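# Transfer the green pen from blue plate to white plate

## Task

Pick up the green pen that sits on the blue plate and set it down on the white plate, then leave the gripper clear so nothing on the robot is in contact with the pen.

## Robot and tools

Robot: two arms, left_arm (on the +y side) and right_arm. Each ends in a parallel gripper whose fingers point along the gripper's +z axis and close along its y axis. end_effector_position is the spot between the finger pads, roughly 1 cm short of the tips.

Frames: the scene frame has its origin at table-top height, midway between the nominal bases, with +x out over the table and +z up. Calibrated bases in the scene frame: left_arm at (-0.015, +0.340, 0) m, quat_wxyz (+1.000, 0, 0, -0.004); right_arm at (+0.046, -0.370, 0) m, quat_wxyz (+1.000, 0, 0, +0.015). Up is +z in both base frames. Every hand pose, hand target, velocity and wrist-camera pose is given in that arm's own base frame. Fixed cameras and the table use the scene frame. Printed positions and orientations can be off by up to a few centimetres, worse at long reach.

Cameras: cam_head_left, cam_head_right, cam_left_wrist, cam_right_wrist, each 672x504.

The 16-number row (used by execute_actions and move): left_arm x, y, z, qw, qx, qy, qz, opening, followed by the same eight for right_arm. Both arms always appear, even if only one should move. x, y, z form an absolute target position in metres in that arm's base frame. qw..qz form an absolute target orientation (w first) in the same frame. opening ranges from -1 (closed) to +1 (fully open, 0.093 m). To hold an orientation, repeat the same target quaternion every time rather than copying the drifting reported one. To keep an arm still, resend the full pose it reported just before it stopped, plus the opening it should keep.

execute_actions(actions, cameras): actions is a list of actions. Each action is a table of 1 to 15 rows, and each row lasts one control step of 1/30 s. A table with fewer than 15 rows repeats its last row until 15 steps have run. An action is rejected for both arms if any target lies more than 0.6 m from that gripper's current position along any gripper axis. If the first action fails this check, or any action is malformed, the whole call is rejected. Each step, the controller limits the command to 100 mm and 20 degrees from the measured pose. After an action, the arm heads for the "Hand target" shown in the result, which may stop short of your command, so send the remainder next. An empty actions list returns the full state. cameras chooses which images come back: omitted, null or ["all"] gives all of them, [] gives none, and an unknown name invalidates the call.

move(target, speed, blend, opening_speed, blocking, cameras): target is a single row or a list of up to 15 rows. It has no 0.6 m limit, and all rows share a 10 s cap. Each gripper travels in a straight line from its Hand target and turns the short way. speed is the top speed in m/s, from 0.002 to 0.5 (default 0.25), with turning capped at twice that in rad/s. It can be one value or one per target. blend, in metres, rounds the corners at intermediate targets (default 0 means stop at each). opening_speed, at least 0.2 per second on the -1..+1 scale, makes openings change gradually. The first row's openings start at once. A later row's openings are applied after all arms arrive and settle. With blocking=false, the call returns after about 0.5 s while the motion continues, and a new move takes over from the current point. The result adds a "move:" line giving the ending (done, off_target, moving, held, fault) and any limits (limits=paced means the command was clipped, limits=held means a check held steps back). Arms not named in the ending are done. Paths do not avoid obstacles or the other arm. Faster motion means more lag, more overshoot and harder contact.

wait(seconds 0-10, cameras): lets time pass with the last commands held. stop(cameras): brakes a running move. zoom_image(camera, region=[x0, y0, x1, y1]): region is in pixels, from the top-left, at most 504x504. finished_scene(scene): ends the current scene and cannot be undone. scene is the number of the current scene.

Gripping: grip_measured reads the finger motor on the same -1..+1 scale. The pads meet near -0.94, and each millimetre of object width adds about 0.0208. Each gripper has a fixed bias of up to +0.02. For a firm hold on a rigid object, send about 0.24 below the reading for its width. A thin, round or soft object like a pen may need a lower number, and -1 is fine for a pen. Keep sending that same number while holding. To release, send a value well above the width reading, for example +1. A reading below -0.94 alone does not prove the pen is held, so confirm with the wrist camera. Joint positions end with the finger gap in metres.

Results omit quiet velocities, unchanged temperatures, and Hand target while each arm is within 2 mm and 1 degree of its command.

Cautions: do not drop the pen or release it while it is moving, and do not let it fall off the table. Avoid slams, hard presses and any contact between the two arms. Do not route a path close to an arm's own base, because that can flip its shoulder, so go around it. Expect sag and tilt at long reach: check where the gripper actually ended up and correct its orientation. Small commands may not move the arm at all. Heat builds when an arm holds a load, stays stretched, or pushes toward an unreachable pose. MOTOR HOT appears at 75 °C, a fault at 90 °C folds that arm for the rest of the scene, and at 100 °C the arm drops. Brief external tugs on held items can happen. Joint ranges (rad): waist -2.618 to 3.054, shoulder 0 to 3.142, elbow 0 to 3.142 (straight at 2.901), wrist pitch and wrist yaw ±1.571, wrist roll ±2.094.

Each tool is called after "Call:" as name(argument=value, ...), one argument or row to a line, values as JSON.

## Session

Call:
execute_actions(
  actions=[],
)

Scene clock: 0.00 s.
left_arm: end_effector_position=(+0.3863, +0.0433, +0.0918) grip_measured=+1.000 end_effector_quat_wxyz=(+0.582, -0.107, +0.802, +0.087) | right_arm: end_effector_position=(+0.3976, -0.0292, +0.0912) grip_measured=+1.000 end_effector_quat_wxyz=(+0.562, +0.076, +0.818, -0.095)
Joint positions: left_arm=[-0.004 1.58 0.356 0.898 -0.27 -0.075 0.093] | right_arm=[0.046 1.583 0.425 0.784 0.285 0.036 0.093]
Joint velocities: within noise
Joint torques (N m): no reading
Motor temperatures (°C): left_arm=[26 28 30 30 26 28 26] | right_arm=[27 30 26 26 26 27 27]
Heat: left arm: 30 °C; right arm: 30 °C.
Hand target: left_arm +0.3883, +0.0433, +0.0961; +0.586, -0.107, +0.798, +0.086 | right_arm +0.3991, -0.0291, +0.0945; +0.566, +0.077, +0.816, -0.094
Tool commands: left_gripper/opening=+1.0 right_gripper/opening=+1.0

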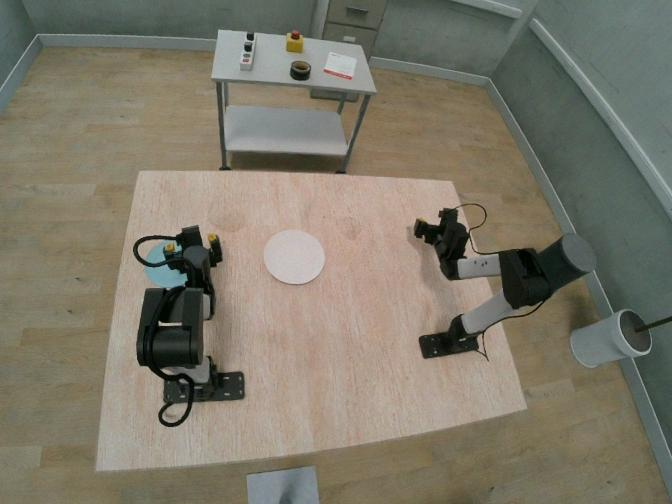

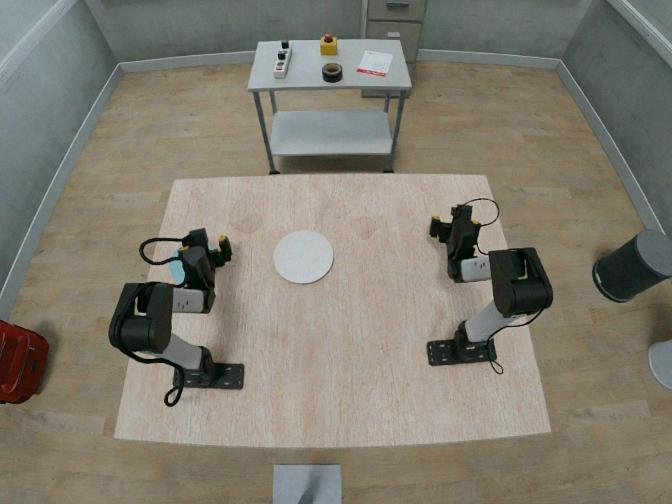

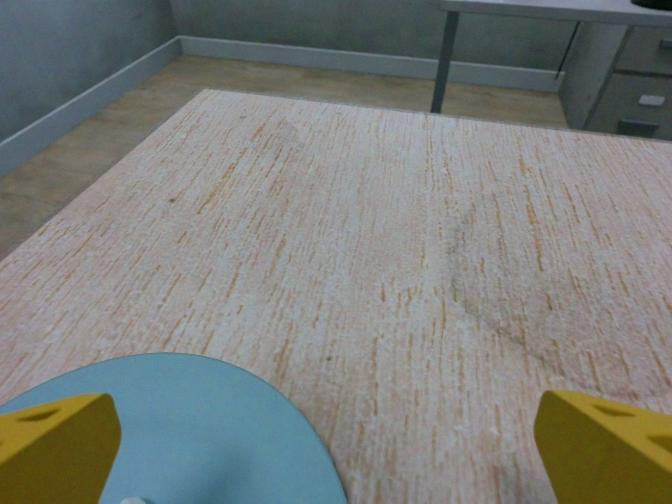

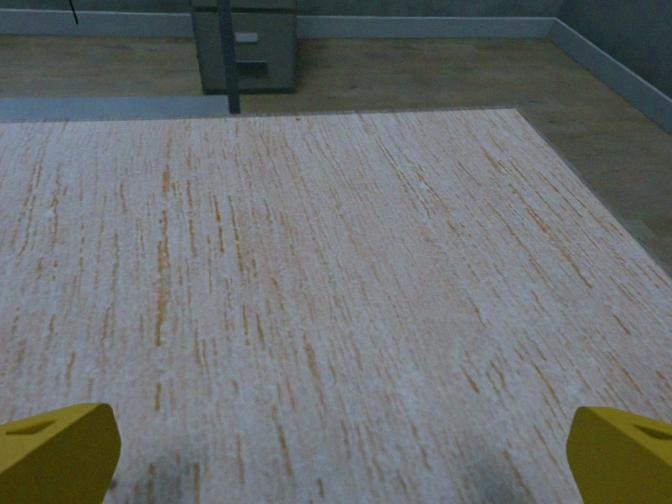

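Call:
move(
  target=[0.22,0.04,0.24,0.707,0,0.707,0,1,0.3976,-0.0292,0.0912,0.562,0.076,0.818,-0.095,1],
)

Scene clock: 6.17 s.
left_arm: end_effector_position=(+0.2232, +0.0443, +0.2310) grip_measured=+1.000 end_effector_quat_wxyz=(+0.713, -0.014, +0.701, +0.000) | right_arm: end_effector_position=(+0.3976, -0.0292, +0.0912) grip_measured=+1.000 end_effector_quat_wxyz=(+0.562, +0.076, +0.818, -0.095)
Joint positions: left_arm=[0.64 0.103 0.212 -0.09 0.619 -0.03 0.093] | right_arm=[0.046 1.583 0.425 0.784 0.285 0.036 0.093]
Joint torques (N m): left_arm=[0.73 2.65 12.12 1.8 0.21 0.2] | right_arm=[0.18 -5.61 4.89 2.73 0 0.08]
Hand target: left_arm +0.2206, +0.0416, +0.2401; +0.709, -0.008, +0.705, +0.000 | right_arm +0.3976, -0.0292, +0.0912; +0.562, +0.076, +0.818, -0.095
Off the commanded pose: left_arm 0.010 m, 2 deg | right_arm 0.000 m, 0 deg.
move: done; limits=paced

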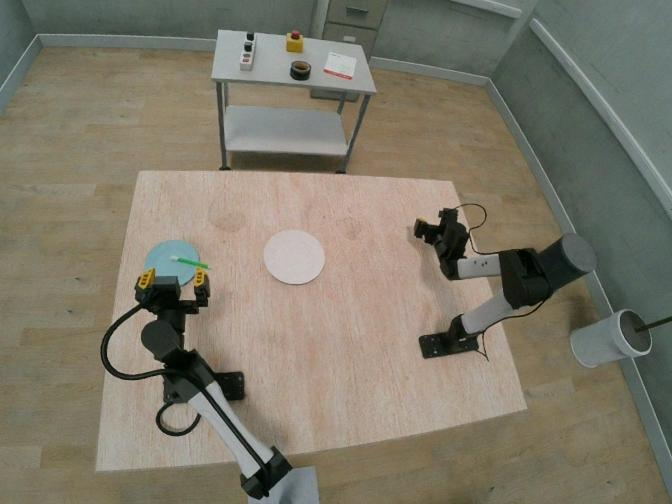

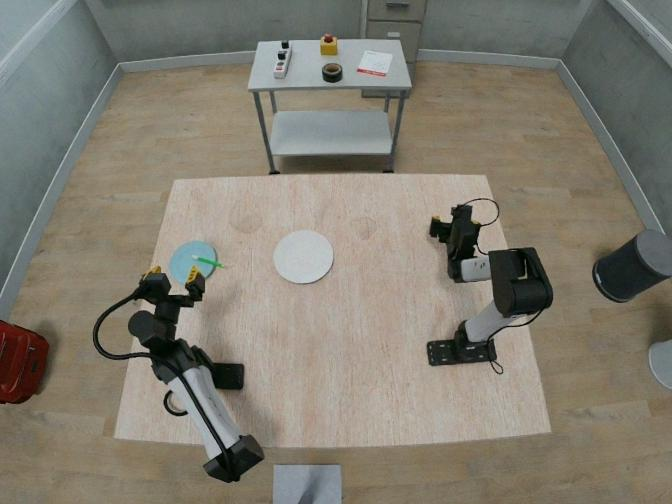

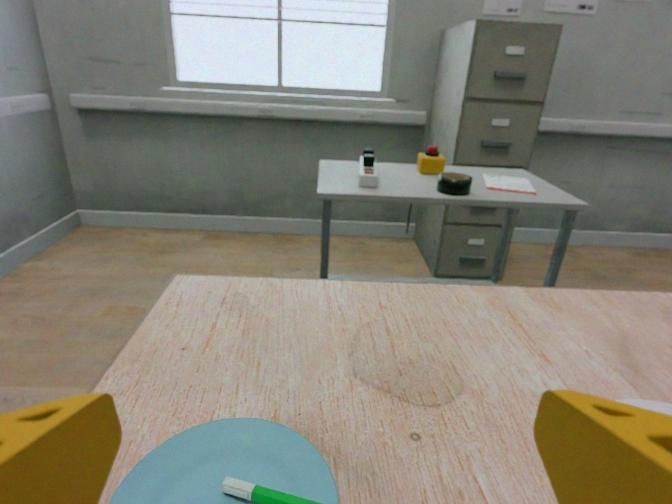

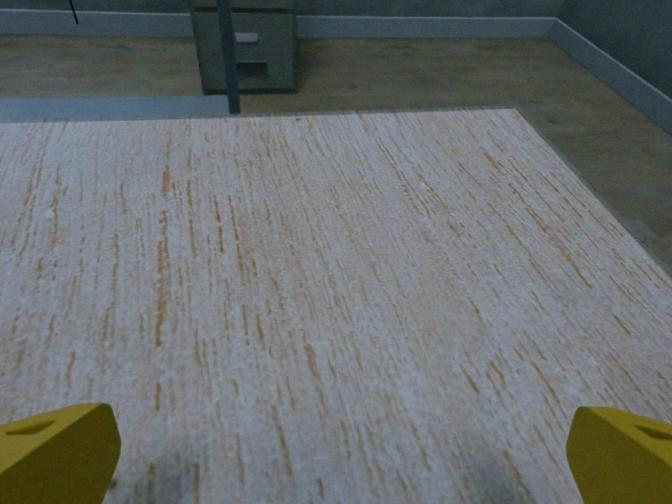

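Call:
move(
  target=[0.365,0.038,0.16,0.565,-0.426,0.565,0.426,0.3,0.3976,-0.0292,0.0912,0.562,0.076,0.818,-0.095,1],
)

Call:
zoom_image(
  camera="cam_head_right",
  region=[120, 190, 300, 325],
)

Call:
zoom_image(
  camera="cam_head_left",
  region=[110, 190, 290, 325],
)

Scene clock: 30.20 s.
left_arm: end_effector_position=(+0.3617, +0.0359, +0.1554) grip_measured=+0.303 end_effector_quat_wxyz=(+0.578, -0.374, +0.602, +0.405) | right_arm: end_effector_position=(+0.3976, -0.0292, +0.0912) grip_measured=+1.000 end_effector_quat_wxyz=(+0.562, +0.076, +0.818, -0.095)
Joint positions: left_arm=[-0.383 1.828 0.702 0.893 -1.55 -0.178 0.06] | right_arm=[0.046 1.583 0.425 0.784 0.285 0.036 0.093]
Joint torques (N m): left_arm=[0.69 -5.08 8.58 1.81 -0.45 -0.14] | right_arm=[0.24 -5.61 4.89 2.73 0 0.09]
Motor temperatures (°C): left_arm=[26 29 36 34 26 28 26] | right_arm=[27 32 28 33 26 27 27]
Heat: left arm: 36 °C; right arm: 33 °C.
Hand target: left_arm +0.3656, +0.0373, +0.1607; +0.582, -0.395, +0.586, +0.401 | right_arm +0.3976, -0.0292, +0.0912; +0.562, +0.076, +0.818, -0.095
Off the commanded pose: left_arm 0.006 m, 8 deg | right_arm 0.000 m, 0 deg.
joint sent to its limit (left arm) — joint 5 (wrist yaw), lower limit. The joint targets are off in orientation, not in position.
move: off_target (left_arm)

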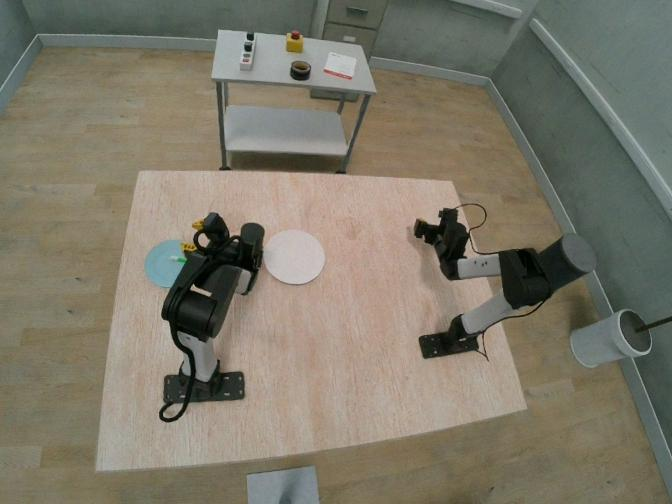

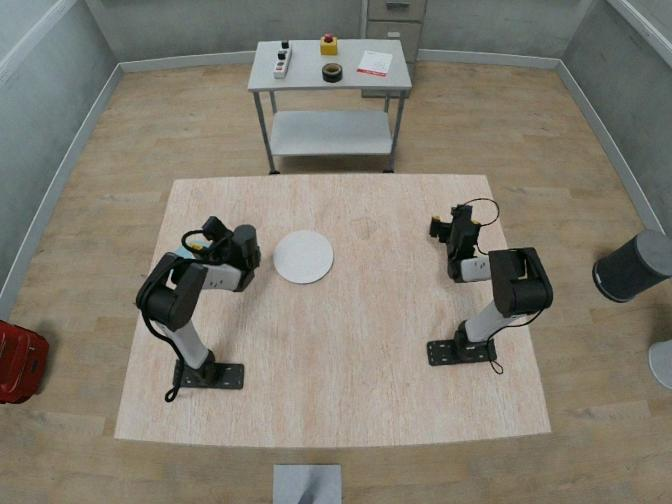

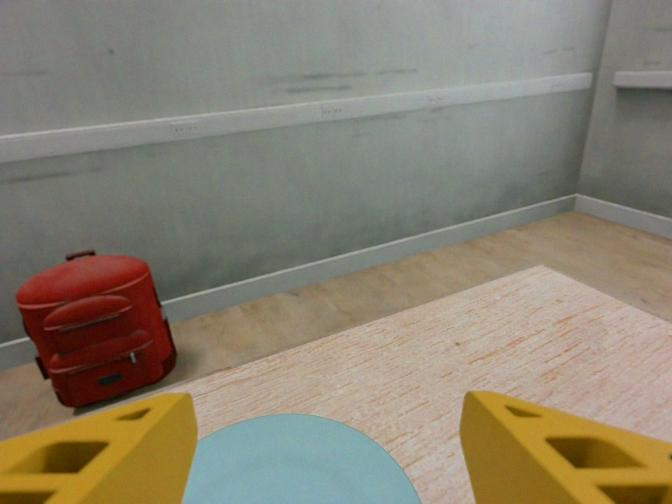

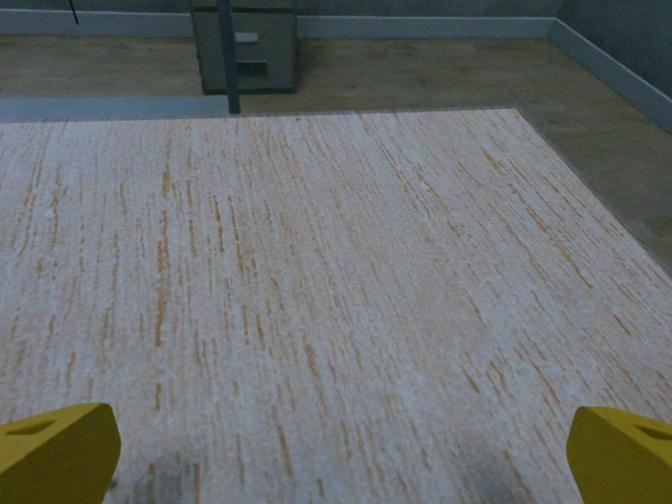

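Scaled by 2.800.

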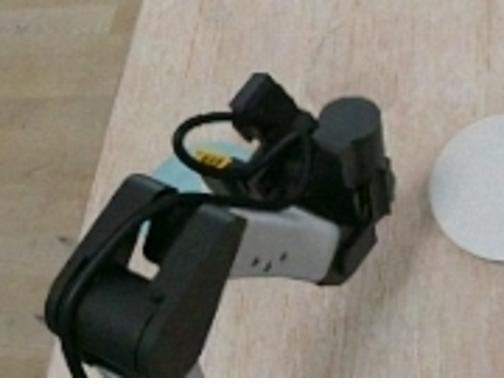

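Scaled by 2.800.

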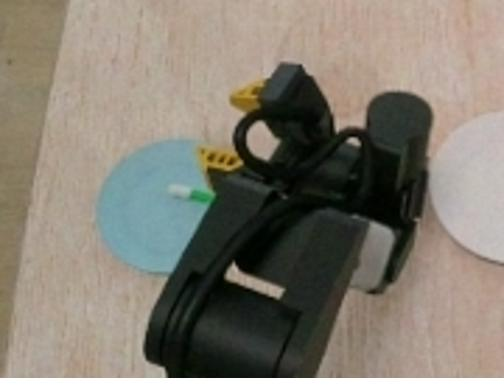

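Call:
move(
  target=[0.378,0.038,0.06,0.596,-0.38,0.596,0.38,0.6,0.3976,-0.0292,0.0912,0.562,0.076,0.818,-0.095,1],
)

Call:
zoom_image(
  camera="cam_head_left",
  region=[140, 210, 240, 285],
)

Call:
zoom_image(
  camera="cam_head_right",
  region=[150, 210, 250, 285],
)

Scene clock: 55.17 s.
left_arm: end_effector_position=(+0.3695, +0.0382, +0.0617) grip_measured=+0.597 end_effector_quat_wxyz=(+0.580, -0.383, +0.603, +0.392) | right_arm: end_effector_position=(+0.3976, -0.0292, +0.0912) grip_measured=+1.000 end_effector_quat_wxyz=(+0.562, +0.076, +0.818, -0.095)
Joint positions: left_arm=[-0.367 2.163 0.716 1.005 -1.523 -0.414 0.074] | right_arm=[0.046 1.583 0.425 0.784 0.285 0.036 0.093]
Joint torques (N m): left_arm=[0.69 -5.67 5.59 2.04 -0.06 0.13] | right_arm=[0.24 -5.63 4.92 2.73 0 0.09]
Hand target: left_arm +0.3775, +0.0378, +0.0601; +0.586, -0.389, +0.602, +0.378 | right_arm +0.3976, -0.0292, +0.0912; +0.562, +0.076, +0.818, -0.095
Off the commanded pose: left_arm 0.009 m, 2 deg | right_arm 0.000 m, 0 deg.
move: done

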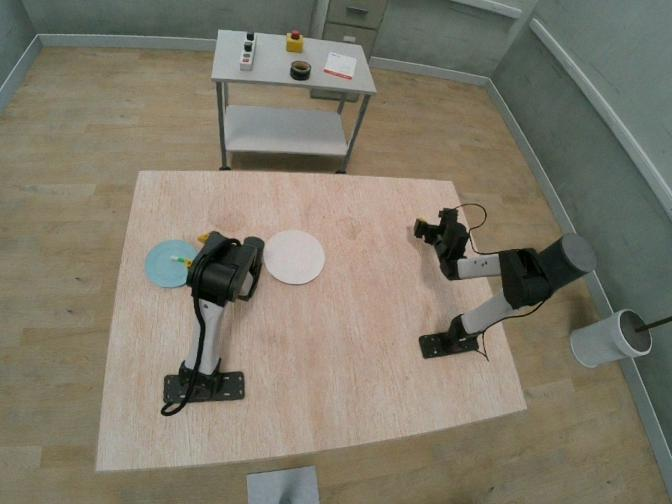

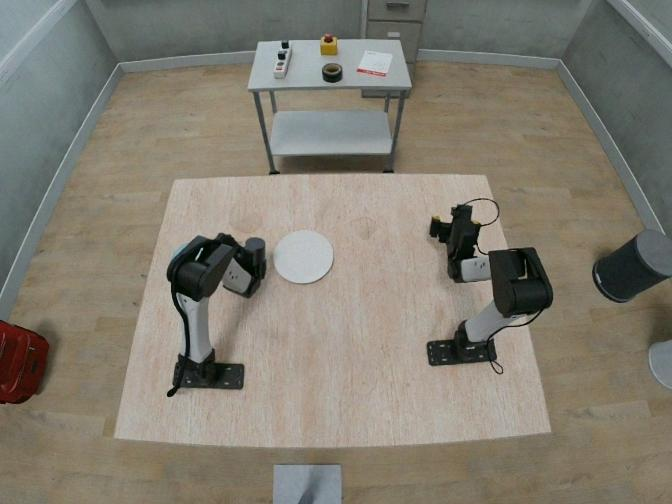

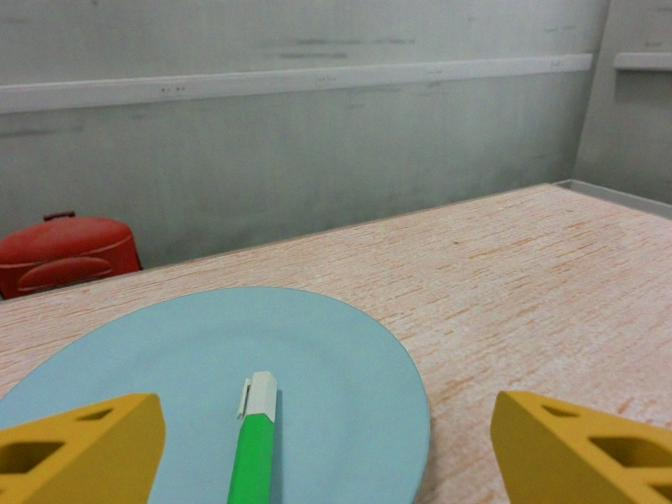

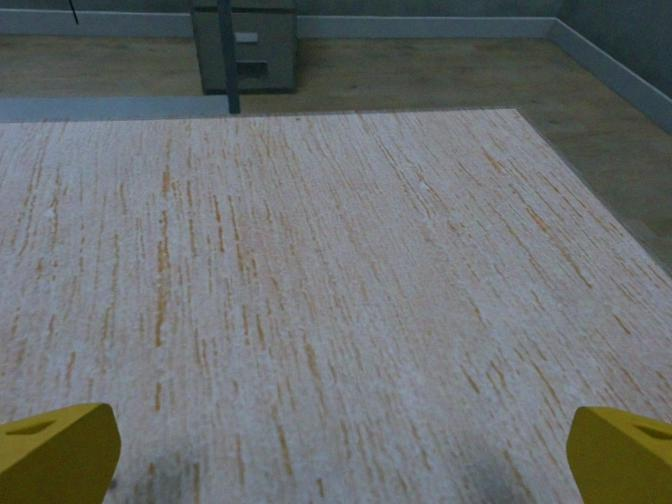

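Scaled by 5.040.

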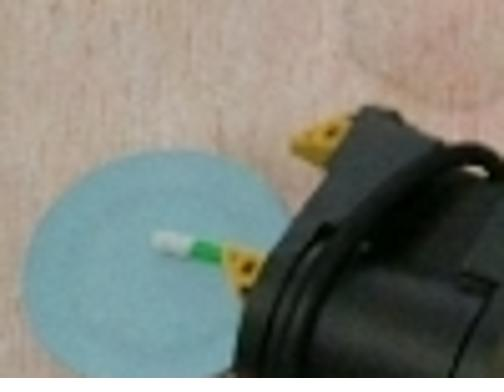

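Scaled by 5.040.

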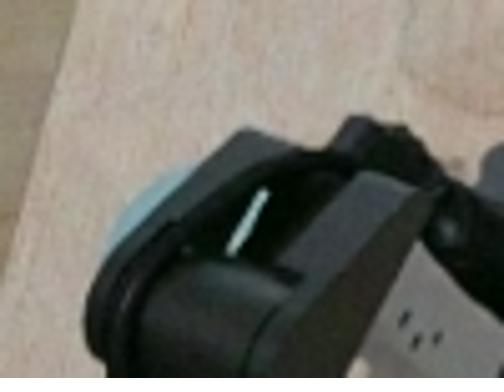

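Call:
move(
  target=[
    [0.356,0.038,0.06,0.584,-0.40,0.584,0.40,0.6,0.3976,-0.0292,0.0912,0.562,0.076,0.818,-0.095,1],
    [0.356,0.038,0.033,0.584,-0.40,0.584,0.40,0.6,0.3976,-0.0292,0.0912,0.562,0.076,0.818,-0.095,1],
  ],
  speed=0.08,
  cameras=["cam_left_wrist","cam_head_left"],
)

Call:
zoom_image(
  camera="cam_head_left",
  region=[140, 210, 240, 285],
)

Scene clock: 71.00 s.
left_arm: end_effector_position=(+0.3577, +0.0398, +0.0389) grip_measured=+0.598 end_effector_quat_wxyz=(+0.583, -0.393, +0.590, +0.397) | right_arm: end_effector_position=(+0.3976, -0.0292, +0.0912) grip_measured=+1.000 end_effector_quat_wxyz=(+0.562, +0.076, +0.818, -0.095)
Joint positions: left_arm=[-0.376 2.245 0.705 1.018 -1.56 -0.51 0.074] | right_arm=[0.046 1.583 0.425 0.784 0.285 0.036 0.093]
Joint torques (N m): left_arm=[-0.66 -5.23 3.52 1.71 -0.49 -0.24] | right_arm=[0.21 -5.6 4.89 2.73 0 0.08]
Hand target: left_arm +0.3560, +0.0383, +0.0331; +0.586, -0.396, +0.586, +0.396 | right_arm +0.3976, -0.0292, +0.0912; +0.562, +0.076, +0.818, -0.095
Off the commanded pose: left_arm 0.006 m, 1 deg | right_arm 0.000 m, 0 deg.
joint sent to its limit (left arm) — joint 5 (wrist yaw), lower limit. The joint targets still meet the commanded pose.
move: done
Images, in order: cam_head_left, cam_left_wrist.

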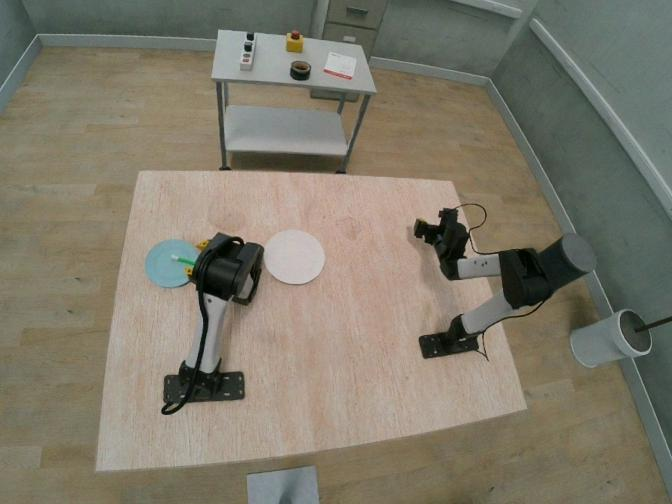

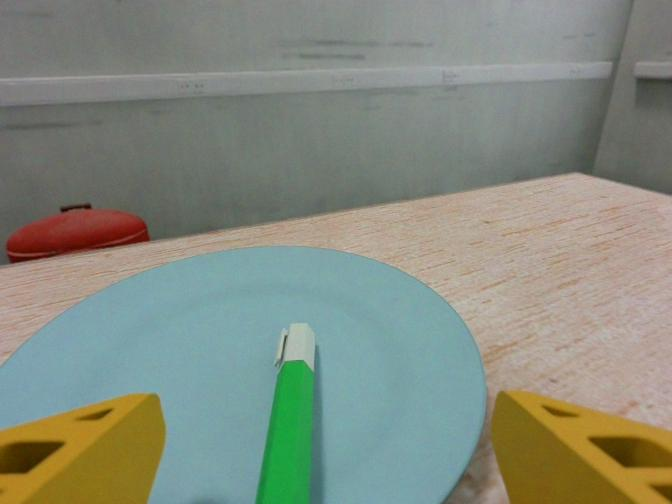

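Scaled by 5.040.

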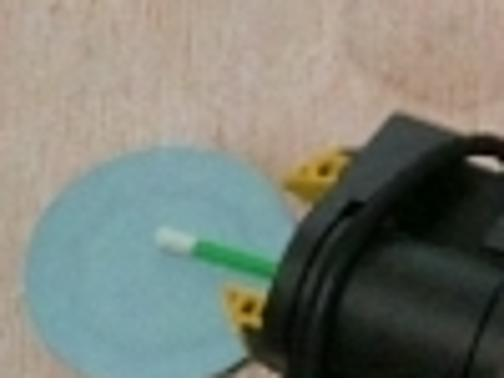

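Call:
move(
  target=[
    [0.345,0.042,0.033,0.584,-0.40,0.584,0.40,0.4,0.3976,-0.0292,0.0912,0.562,0.076,0.818,-0.095,1],
    [0.345,0.042,0.018,0.584,-0.40,0.584,0.40,0.4,0.3976,-0.0292,0.0912,0.562,0.076,0.818,-0.095,1],
  ],
  speed=0.06,
  cameras=["cam_left_wrist","cam_head_left"],
)

Scene clock: 77.27 s.
left_arm: end_effector_position=(+0.3521, +0.0420, +0.0380) grip_measured=+0.402 end_effector_quat_wxyz=(+0.598, -0.419, +0.569, +0.378) | right_arm: end_effector_position=(+0.3976, -0.0292, +0.0912) grip_measured=+1.000 end_effector_quat_wxyz=(+0.562, +0.076, +0.818, -0.095)
Joint positions: left_arm=[-0.376 2.27 0.684 1.137 -1.576 -0.52 0.064] | right_arm=[0.046 1.583 0.425 0.784 0.285 0.036 0.093]
Joint torques (N m): left_arm=[-0.75 -3.07 1.8 1.38 -0.25 -0.19] | right_arm=[0.24 -5.63 4.86 2.72 0 0.09]
Hand target: left_arm +0.3448, +0.0425, +0.0192; +0.587, -0.396, +0.586, +0.395 | right_arm +0.3976, -0.0292, +0.0912; +0.562, +0.076, +0.818, -0.095
Off the commanded pose: left_arm 0.021 m, 4 deg | right_arm 0.000 m, 0 deg.
joint read past its limit (left arm) — joint 5 (wrist yaw), lower limit.
joint sent to its limit (left arm) — joint 5 (wrist yaw), lower limit. The joint targets still meet the commanded pose.
move: off_target (left_arm)
Images, in order: cam_head_left, cam_left_wrist.

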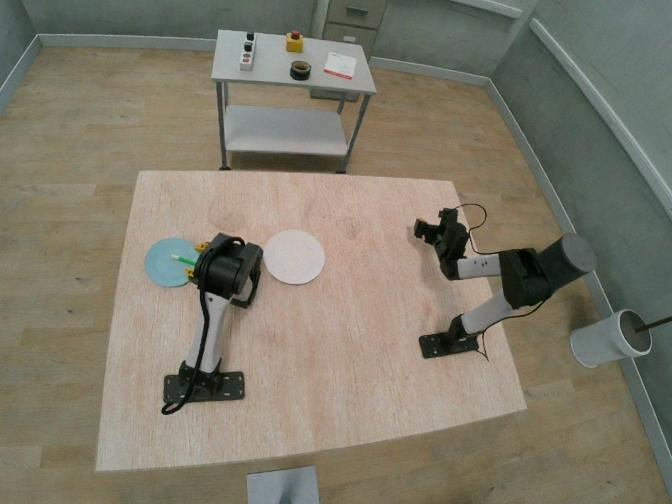

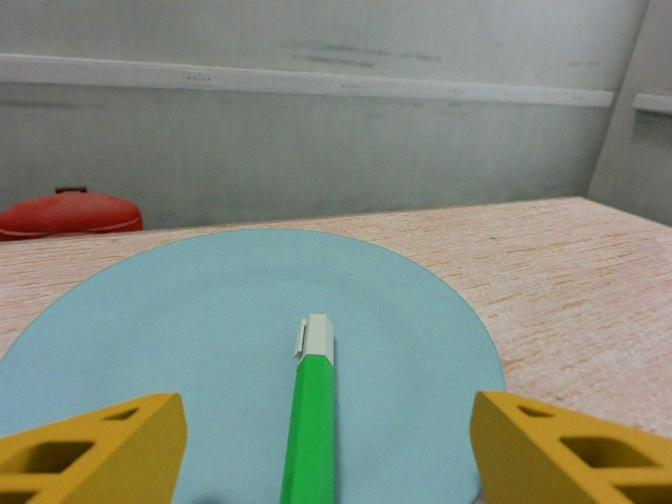

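Call:
move(
  target=[
    [0.346,0.041,0.034,0.584,-0.40,0.584,0.40,0.4,0.3976,-0.0292,0.0912,0.562,0.076,0.818,-0.095,1],
    [0.346,0.041,0.034,0.584,-0.40,0.584,0.40,-1,0.3976,-0.0292,0.0912,0.562,0.076,0.818,-0.095,1],
  ],
  opening_speed=1,
  cameras=["cam_left_wrist","cam_head_left"],
)

Scene clock: 87.77 s.
left_arm: end_effector_position=(+0.3517, +0.0421, +0.0383) grip_measured=-0.879 end_effector_quat_wxyz=(+0.590, -0.406, +0.578, +0.392) | right_arm: end_effector_position=(+0.3976, -0.0292, +0.0912) grip_measured=+1.000 end_effector_quat_wxyz=(+0.562, +0.076, +0.818, -0.095)
Joint positions: left_arm=[-0.376 2.27 0.681 1.148 -1.576 -0.467 0.003] | right_arm=[0.046 1.583 0.425 0.784 0.285 0.036 0.093]
Joint torques (N m): left_arm=[-0.87 -6.87 0.8 1.62 -0.25 0.03] | right_arm=[0.23 -5.61 4.88 2.73 0.01 0.08]
Hand target: left_arm +0.3463, +0.0415, +0.0340; +0.586, -0.395, +0.587, +0.395 | right_arm +0.3976, -0.0292, +0.0912; +0.562, +0.076, +0.818, -0.095
Off the commanded pose: left_arm 0.007 m, 2 deg | right_arm 0.000 m, 0 deg.
joint read past its limit (left arm) — joint 5 (wrist yaw), lower limit.
joint sent to its limit (left arm) — joint 5 (wrist yaw), lower limit. The joint targets still meet the commanded pose.
move: done
Images, in order: cam_head_left, cam_left_wrist.

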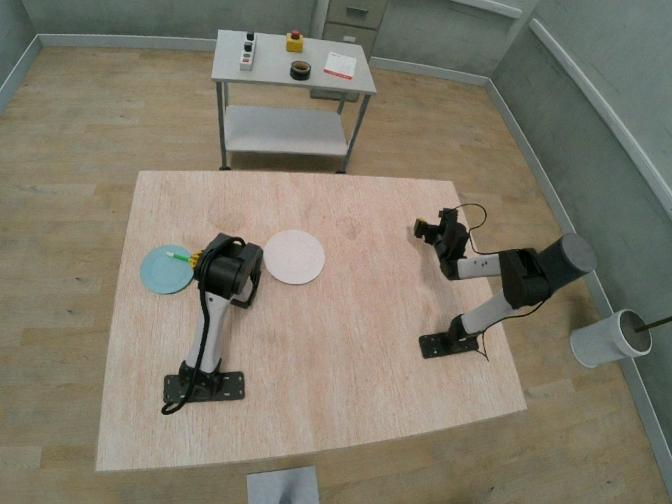

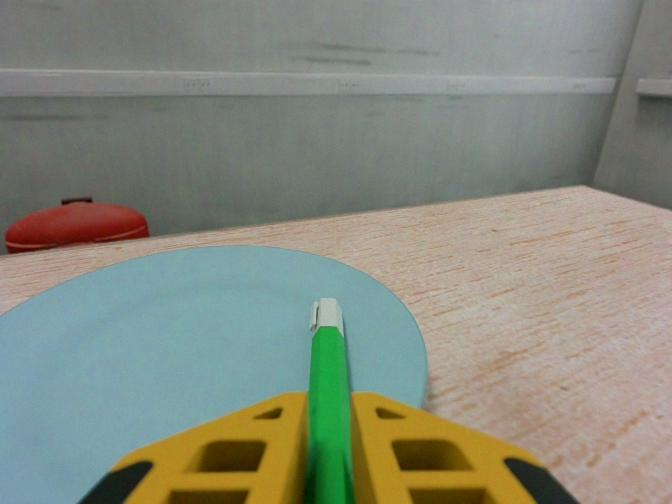

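Call:
move(
  target=[
    [0.352,0.041,0.13,0.584,-0.40,0.584,0.40,-1,0.3976,-0.0292,0.0912,0.562,0.076,0.818,-0.095,1],
    [0.365,-0.26,0.13,0.690,-0.153,0.690,0.153,-1,0.3976,-0.0292,0.0912,0.562,0.076,0.818,-0.095,1],
    [0.365,-0.26,0.075,0.690,-0.153,0.690,0.153,-1,0.3976,-0.0292,0.0912,0.562,0.076,0.818,-0.095,1],
  ],
  blend=0.02,
  speed=0.18,
)

Call:
zoom_image(
  camera="cam_head_left",
  region=[220, 190, 370, 302],
)

Scene clock: 102.07 s.
left_arm: end_effector_position=(+0.3609, -0.2506, +0.0731) grip_measured=-0.889 end_effector_quat_wxyz=(+0.683, -0.151, +0.694, +0.171) | right_arm: end_effector_position=(+0.3976, -0.0292, +0.0912) grip_measured=+1.000 end_effector_quat_wxyz=(+0.562, +0.076, +0.818, -0.095)
Joint positions: left_arm=[-0.998 2.322 0.977 1.26 -1.458 -0.053 0.003] | right_arm=[0.046 1.583 0.425 0.784 0.285 0.036 0.093]
Joint torques (N m): left_arm=[-0.53 -7.2 7.06 2.19 0.13 0.2] | right_arm=[0.24 -5.59 4.9 2.72 0 0.09]
Motor temperatures (°C): left_arm=[26 32 33 36 26 28 27] | right_arm=[27 33 30 38 26 27 27]
Heat: left arm: 36 °C; right arm: 38 °C.
Hand target: left_arm +0.3642, -0.2601, +0.0755; +0.689, -0.156, +0.691, +0.152 | right_arm +0.3976, -0.0292, +0.0912; +0.562, +0.076, +0.818, -0.095
Off the commanded pose: left_arm 0.010 m, 2 deg | right_arm 0.000 m, 0 deg.
move: done

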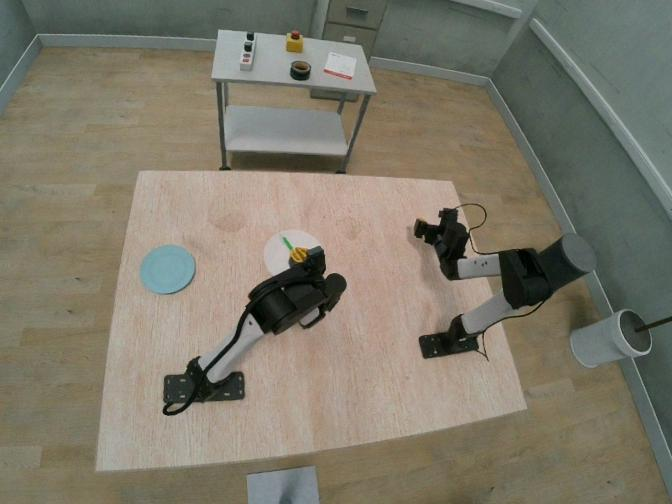

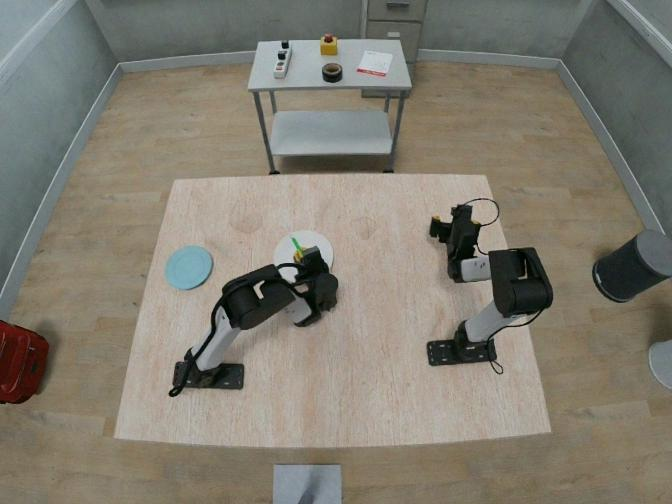

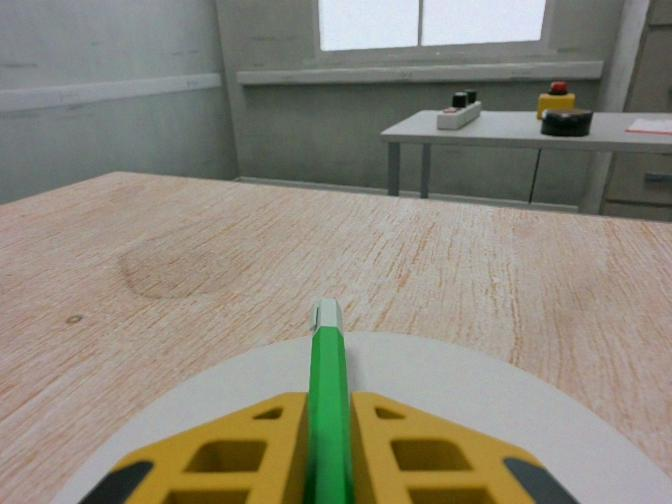

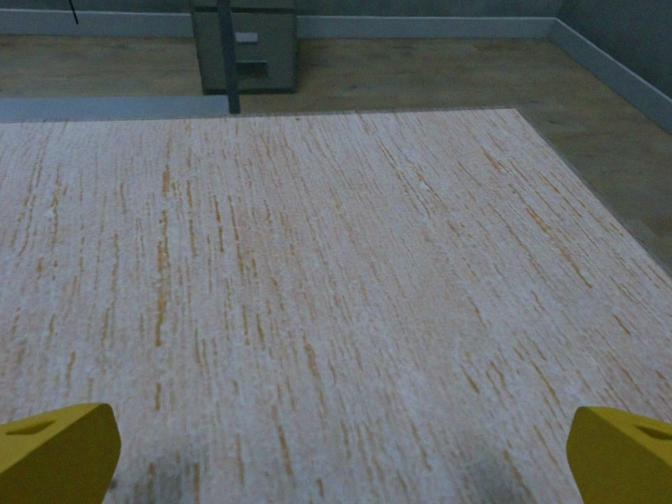

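Scaled by 3.360.

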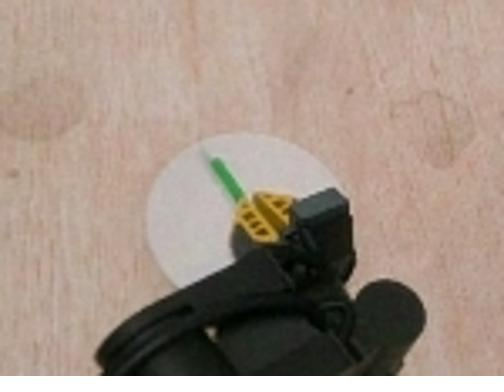

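Call:
move(
  target=[
    [0.352,-0.262,0.045,0.690,-0.153,0.690,0.153,-1,0.3976,-0.0292,0.0912,0.562,0.076,0.818,-0.095,1],
    [0.352,-0.262,0.030,0.690,-0.153,0.690,0.153,-1,0.3976,-0.0292,0.0912,0.562,0.076,0.818,-0.095,1],
  ],
  speed=[0.1,0.04],
  cameras=["cam_left_wrist","cam_head_left"],
)

Call:
zoom_image(
  camera="cam_head_left",
  region=[220, 190, 370, 302],
)

Scene clock: 109.57 s.
left_arm: end_effector_position=(+0.3525, -0.2546, +0.0558) grip_measured=-0.889 end_effector_quat_wxyz=(+0.693, -0.187, +0.680, +0.147) | right_arm: end_effector_position=(+0.3976, -0.0292, +0.0912) grip_measured=+1.000 end_effector_quat_wxyz=(+0.562, +0.076, +0.818, -0.095)
Joint positions: left_arm=[-1.022 2.44 1.009 1.501 -1.499 0.011 0.003] | right_arm=[0.046 1.583 0.425 0.784 0.285 0.036 0.093]
Joint torques (N m): left_arm=[-1.03 -4.31 4.63 1.27 0.26 -0.23] | right_arm=[0.24 -5.6 4.86 2.73 0 0.08]
Hand target: left_arm +0.3501, -0.2590, +0.0311; +0.688, -0.155, +0.691, +0.160 | right_arm +0.3976, -0.0292, +0.0912; +0.562, +0.076, +0.818, -0.095
Off the commanded pose: left_arm 0.027 m, 4 deg | right_arm 0.000 m, 0 deg.
move: off_target (left_arm)
Images, in order: cam_head_left, cam_left_wrist.

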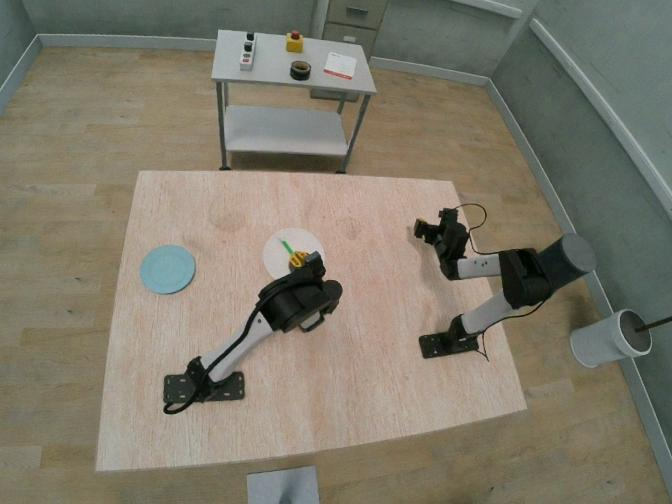

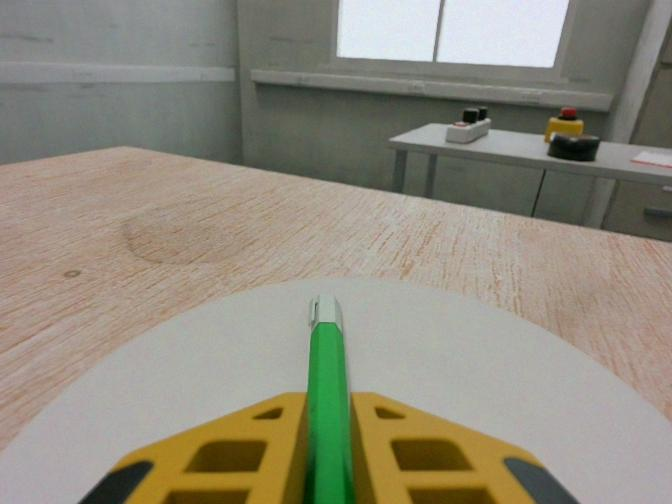

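Scaled by 3.360.

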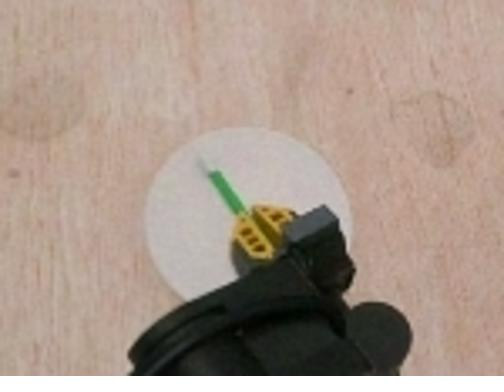

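Call:
move(
  target=[
    [0.352,-0.262,0.060,0.653,-0.161,0.725,0.145,-1,0.3976,-0.0292,0.0912,0.562,0.076,0.818,-0.095,1],
    [0.352,-0.262,0.033,0.653,-0.161,0.725,0.145,-1,0.3976,-0.0292,0.0912,0.562,0.076,0.818,-0.095,1],
  ],
  speed=[0.1,0.04],
  cameras=["cam_left_wrist","cam_head_left"],
)

Call:
zoom_image(
  camera="cam_head_left",
  region=[220, 190, 370, 302],
)

Scene clock: 124.90 s.
left_arm: end_effector_position=(+0.3547, -0.2584, +0.0550) grip_measured=-0.889 end_effector_quat_wxyz=(+0.688, -0.182, +0.687, +0.146) | right_arm: end_effector_position=(+0.3976, -0.0292, +0.0912) grip_measured=+1.000 end_effector_quat_wxyz=(+0.562, +0.076, +0.818, -0.095)
Joint positions: left_arm=[-1.022 2.386 1.009 1.257 -1.488 -0.17 0.003] | right_arm=[0.046 1.583 0.425 0.784 0.285 0.036 0.093]
Joint torques (N m): left_arm=[-0.92 -6.86 2.95 0.8 0.32 -0.8] | right_arm=[0.23 -5.59 4.89 2.73 0 0.09]
Hand target: left_arm +0.3511, -0.2606, +0.0333; +0.681, -0.150, +0.701, +0.149 | right_arm +0.3976, -0.0292, +0.0912; +0.562, +0.076, +0.818, -0.095
Off the commanded pose: left_arm 0.023 m, 6 deg | right_arm 0.000 m, 0 deg.
move: off_target (left_arm)
Images, in order: cam_head_left, cam_left_wrist.

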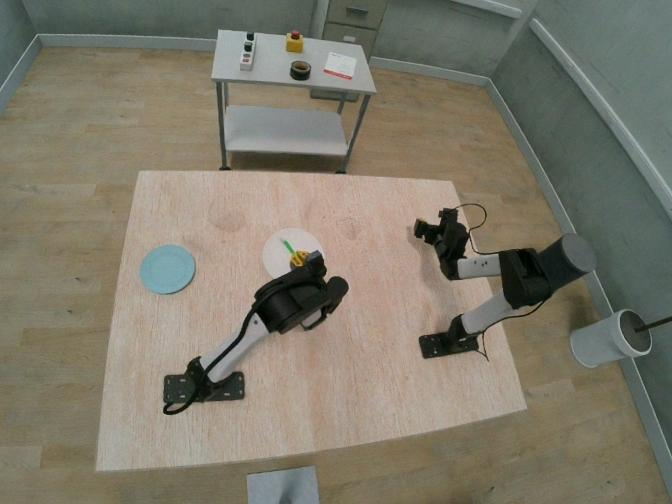

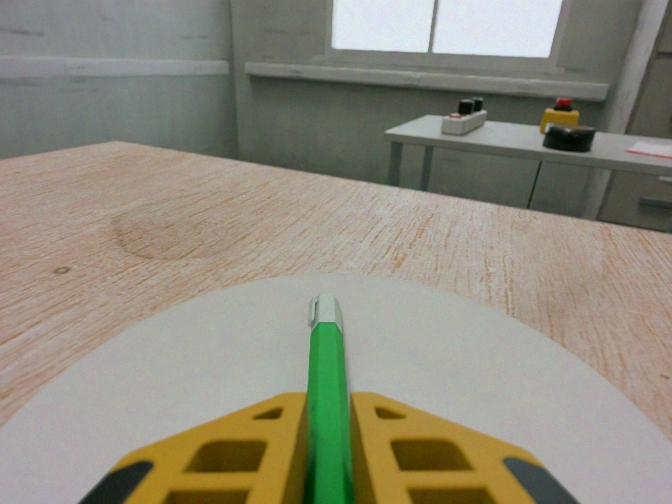

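Scaled by 3.360.

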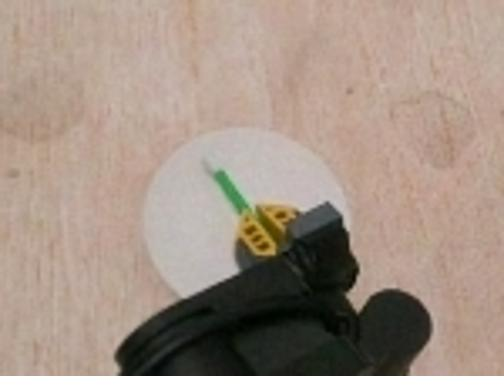

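Call:
zoom_image(
  camera="cam_left_wrist",
  region=[220, 260, 440, 425],
)

Scaled by 2.291.

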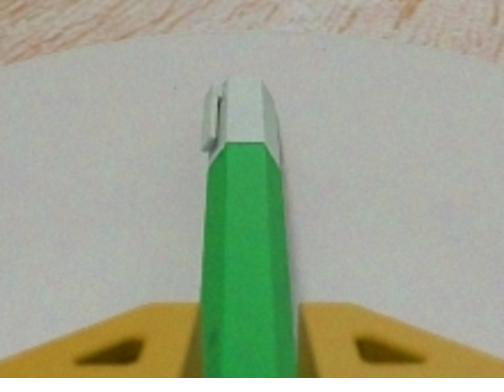

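Call:
move(
  target=[0.352,-0.262,0.022,0.682,-0.151,0.699,0.151,-1,0.3976,-0.0292,0.0912,0.562,0.076,0.818,-0.095,1],
  speed=0.04,
  cameras=["cam_left_wrist"],
)

Scene clock: 139.77 s.
left_arm: end_effector_position=(+0.3536, -0.2576, +0.0557) grip_measured=-0.889 end_effector_quat_wxyz=(+0.692, -0.195, +0.682, +0.136) | right_arm: end_effector_position=(+0.3976, -0.0292, +0.0912) grip_measured=+1.000 end_effector_quat_wxyz=(+0.562, +0.076, +0.818, -0.095)
Joint positions: left_arm=[-1.024 2.4 1.009 1.326 -1.496 -0.15 0.003] | right_arm=[0.046 1.583 0.425 0.784 0.285 0.036 0.093]
Joint torques (N m): left_arm=[-0.9 -3.62 3.74 1.2 0.37 -0.32] | right_arm=[0.2 -5.63 4.88 2.73 0 0.09]
Hand target: left_arm +0.3502, -0.2600, +0.0234; +0.683, -0.151, +0.698, +0.151 | right_arm +0.3976, -0.0292, +0.0912; +0.562, +0.076, +0.818, -0.095
Off the commanded pose: left_arm 0.034 m, 6 deg | right_arm 0.000 m, 0 deg.
move: off_target (left_arm)
Images, in order: cam_left_wrist.

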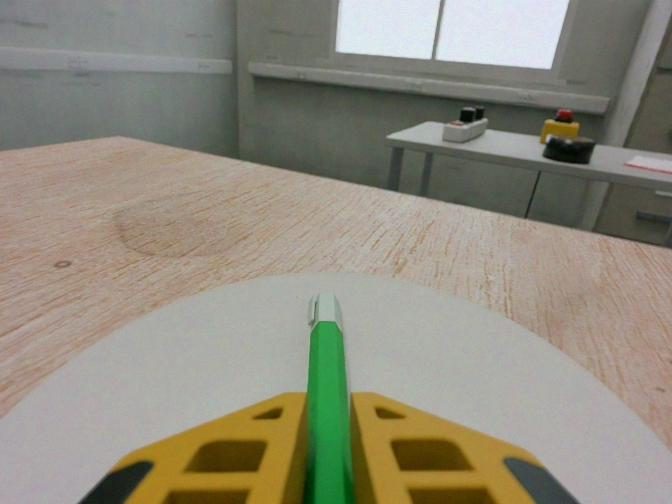

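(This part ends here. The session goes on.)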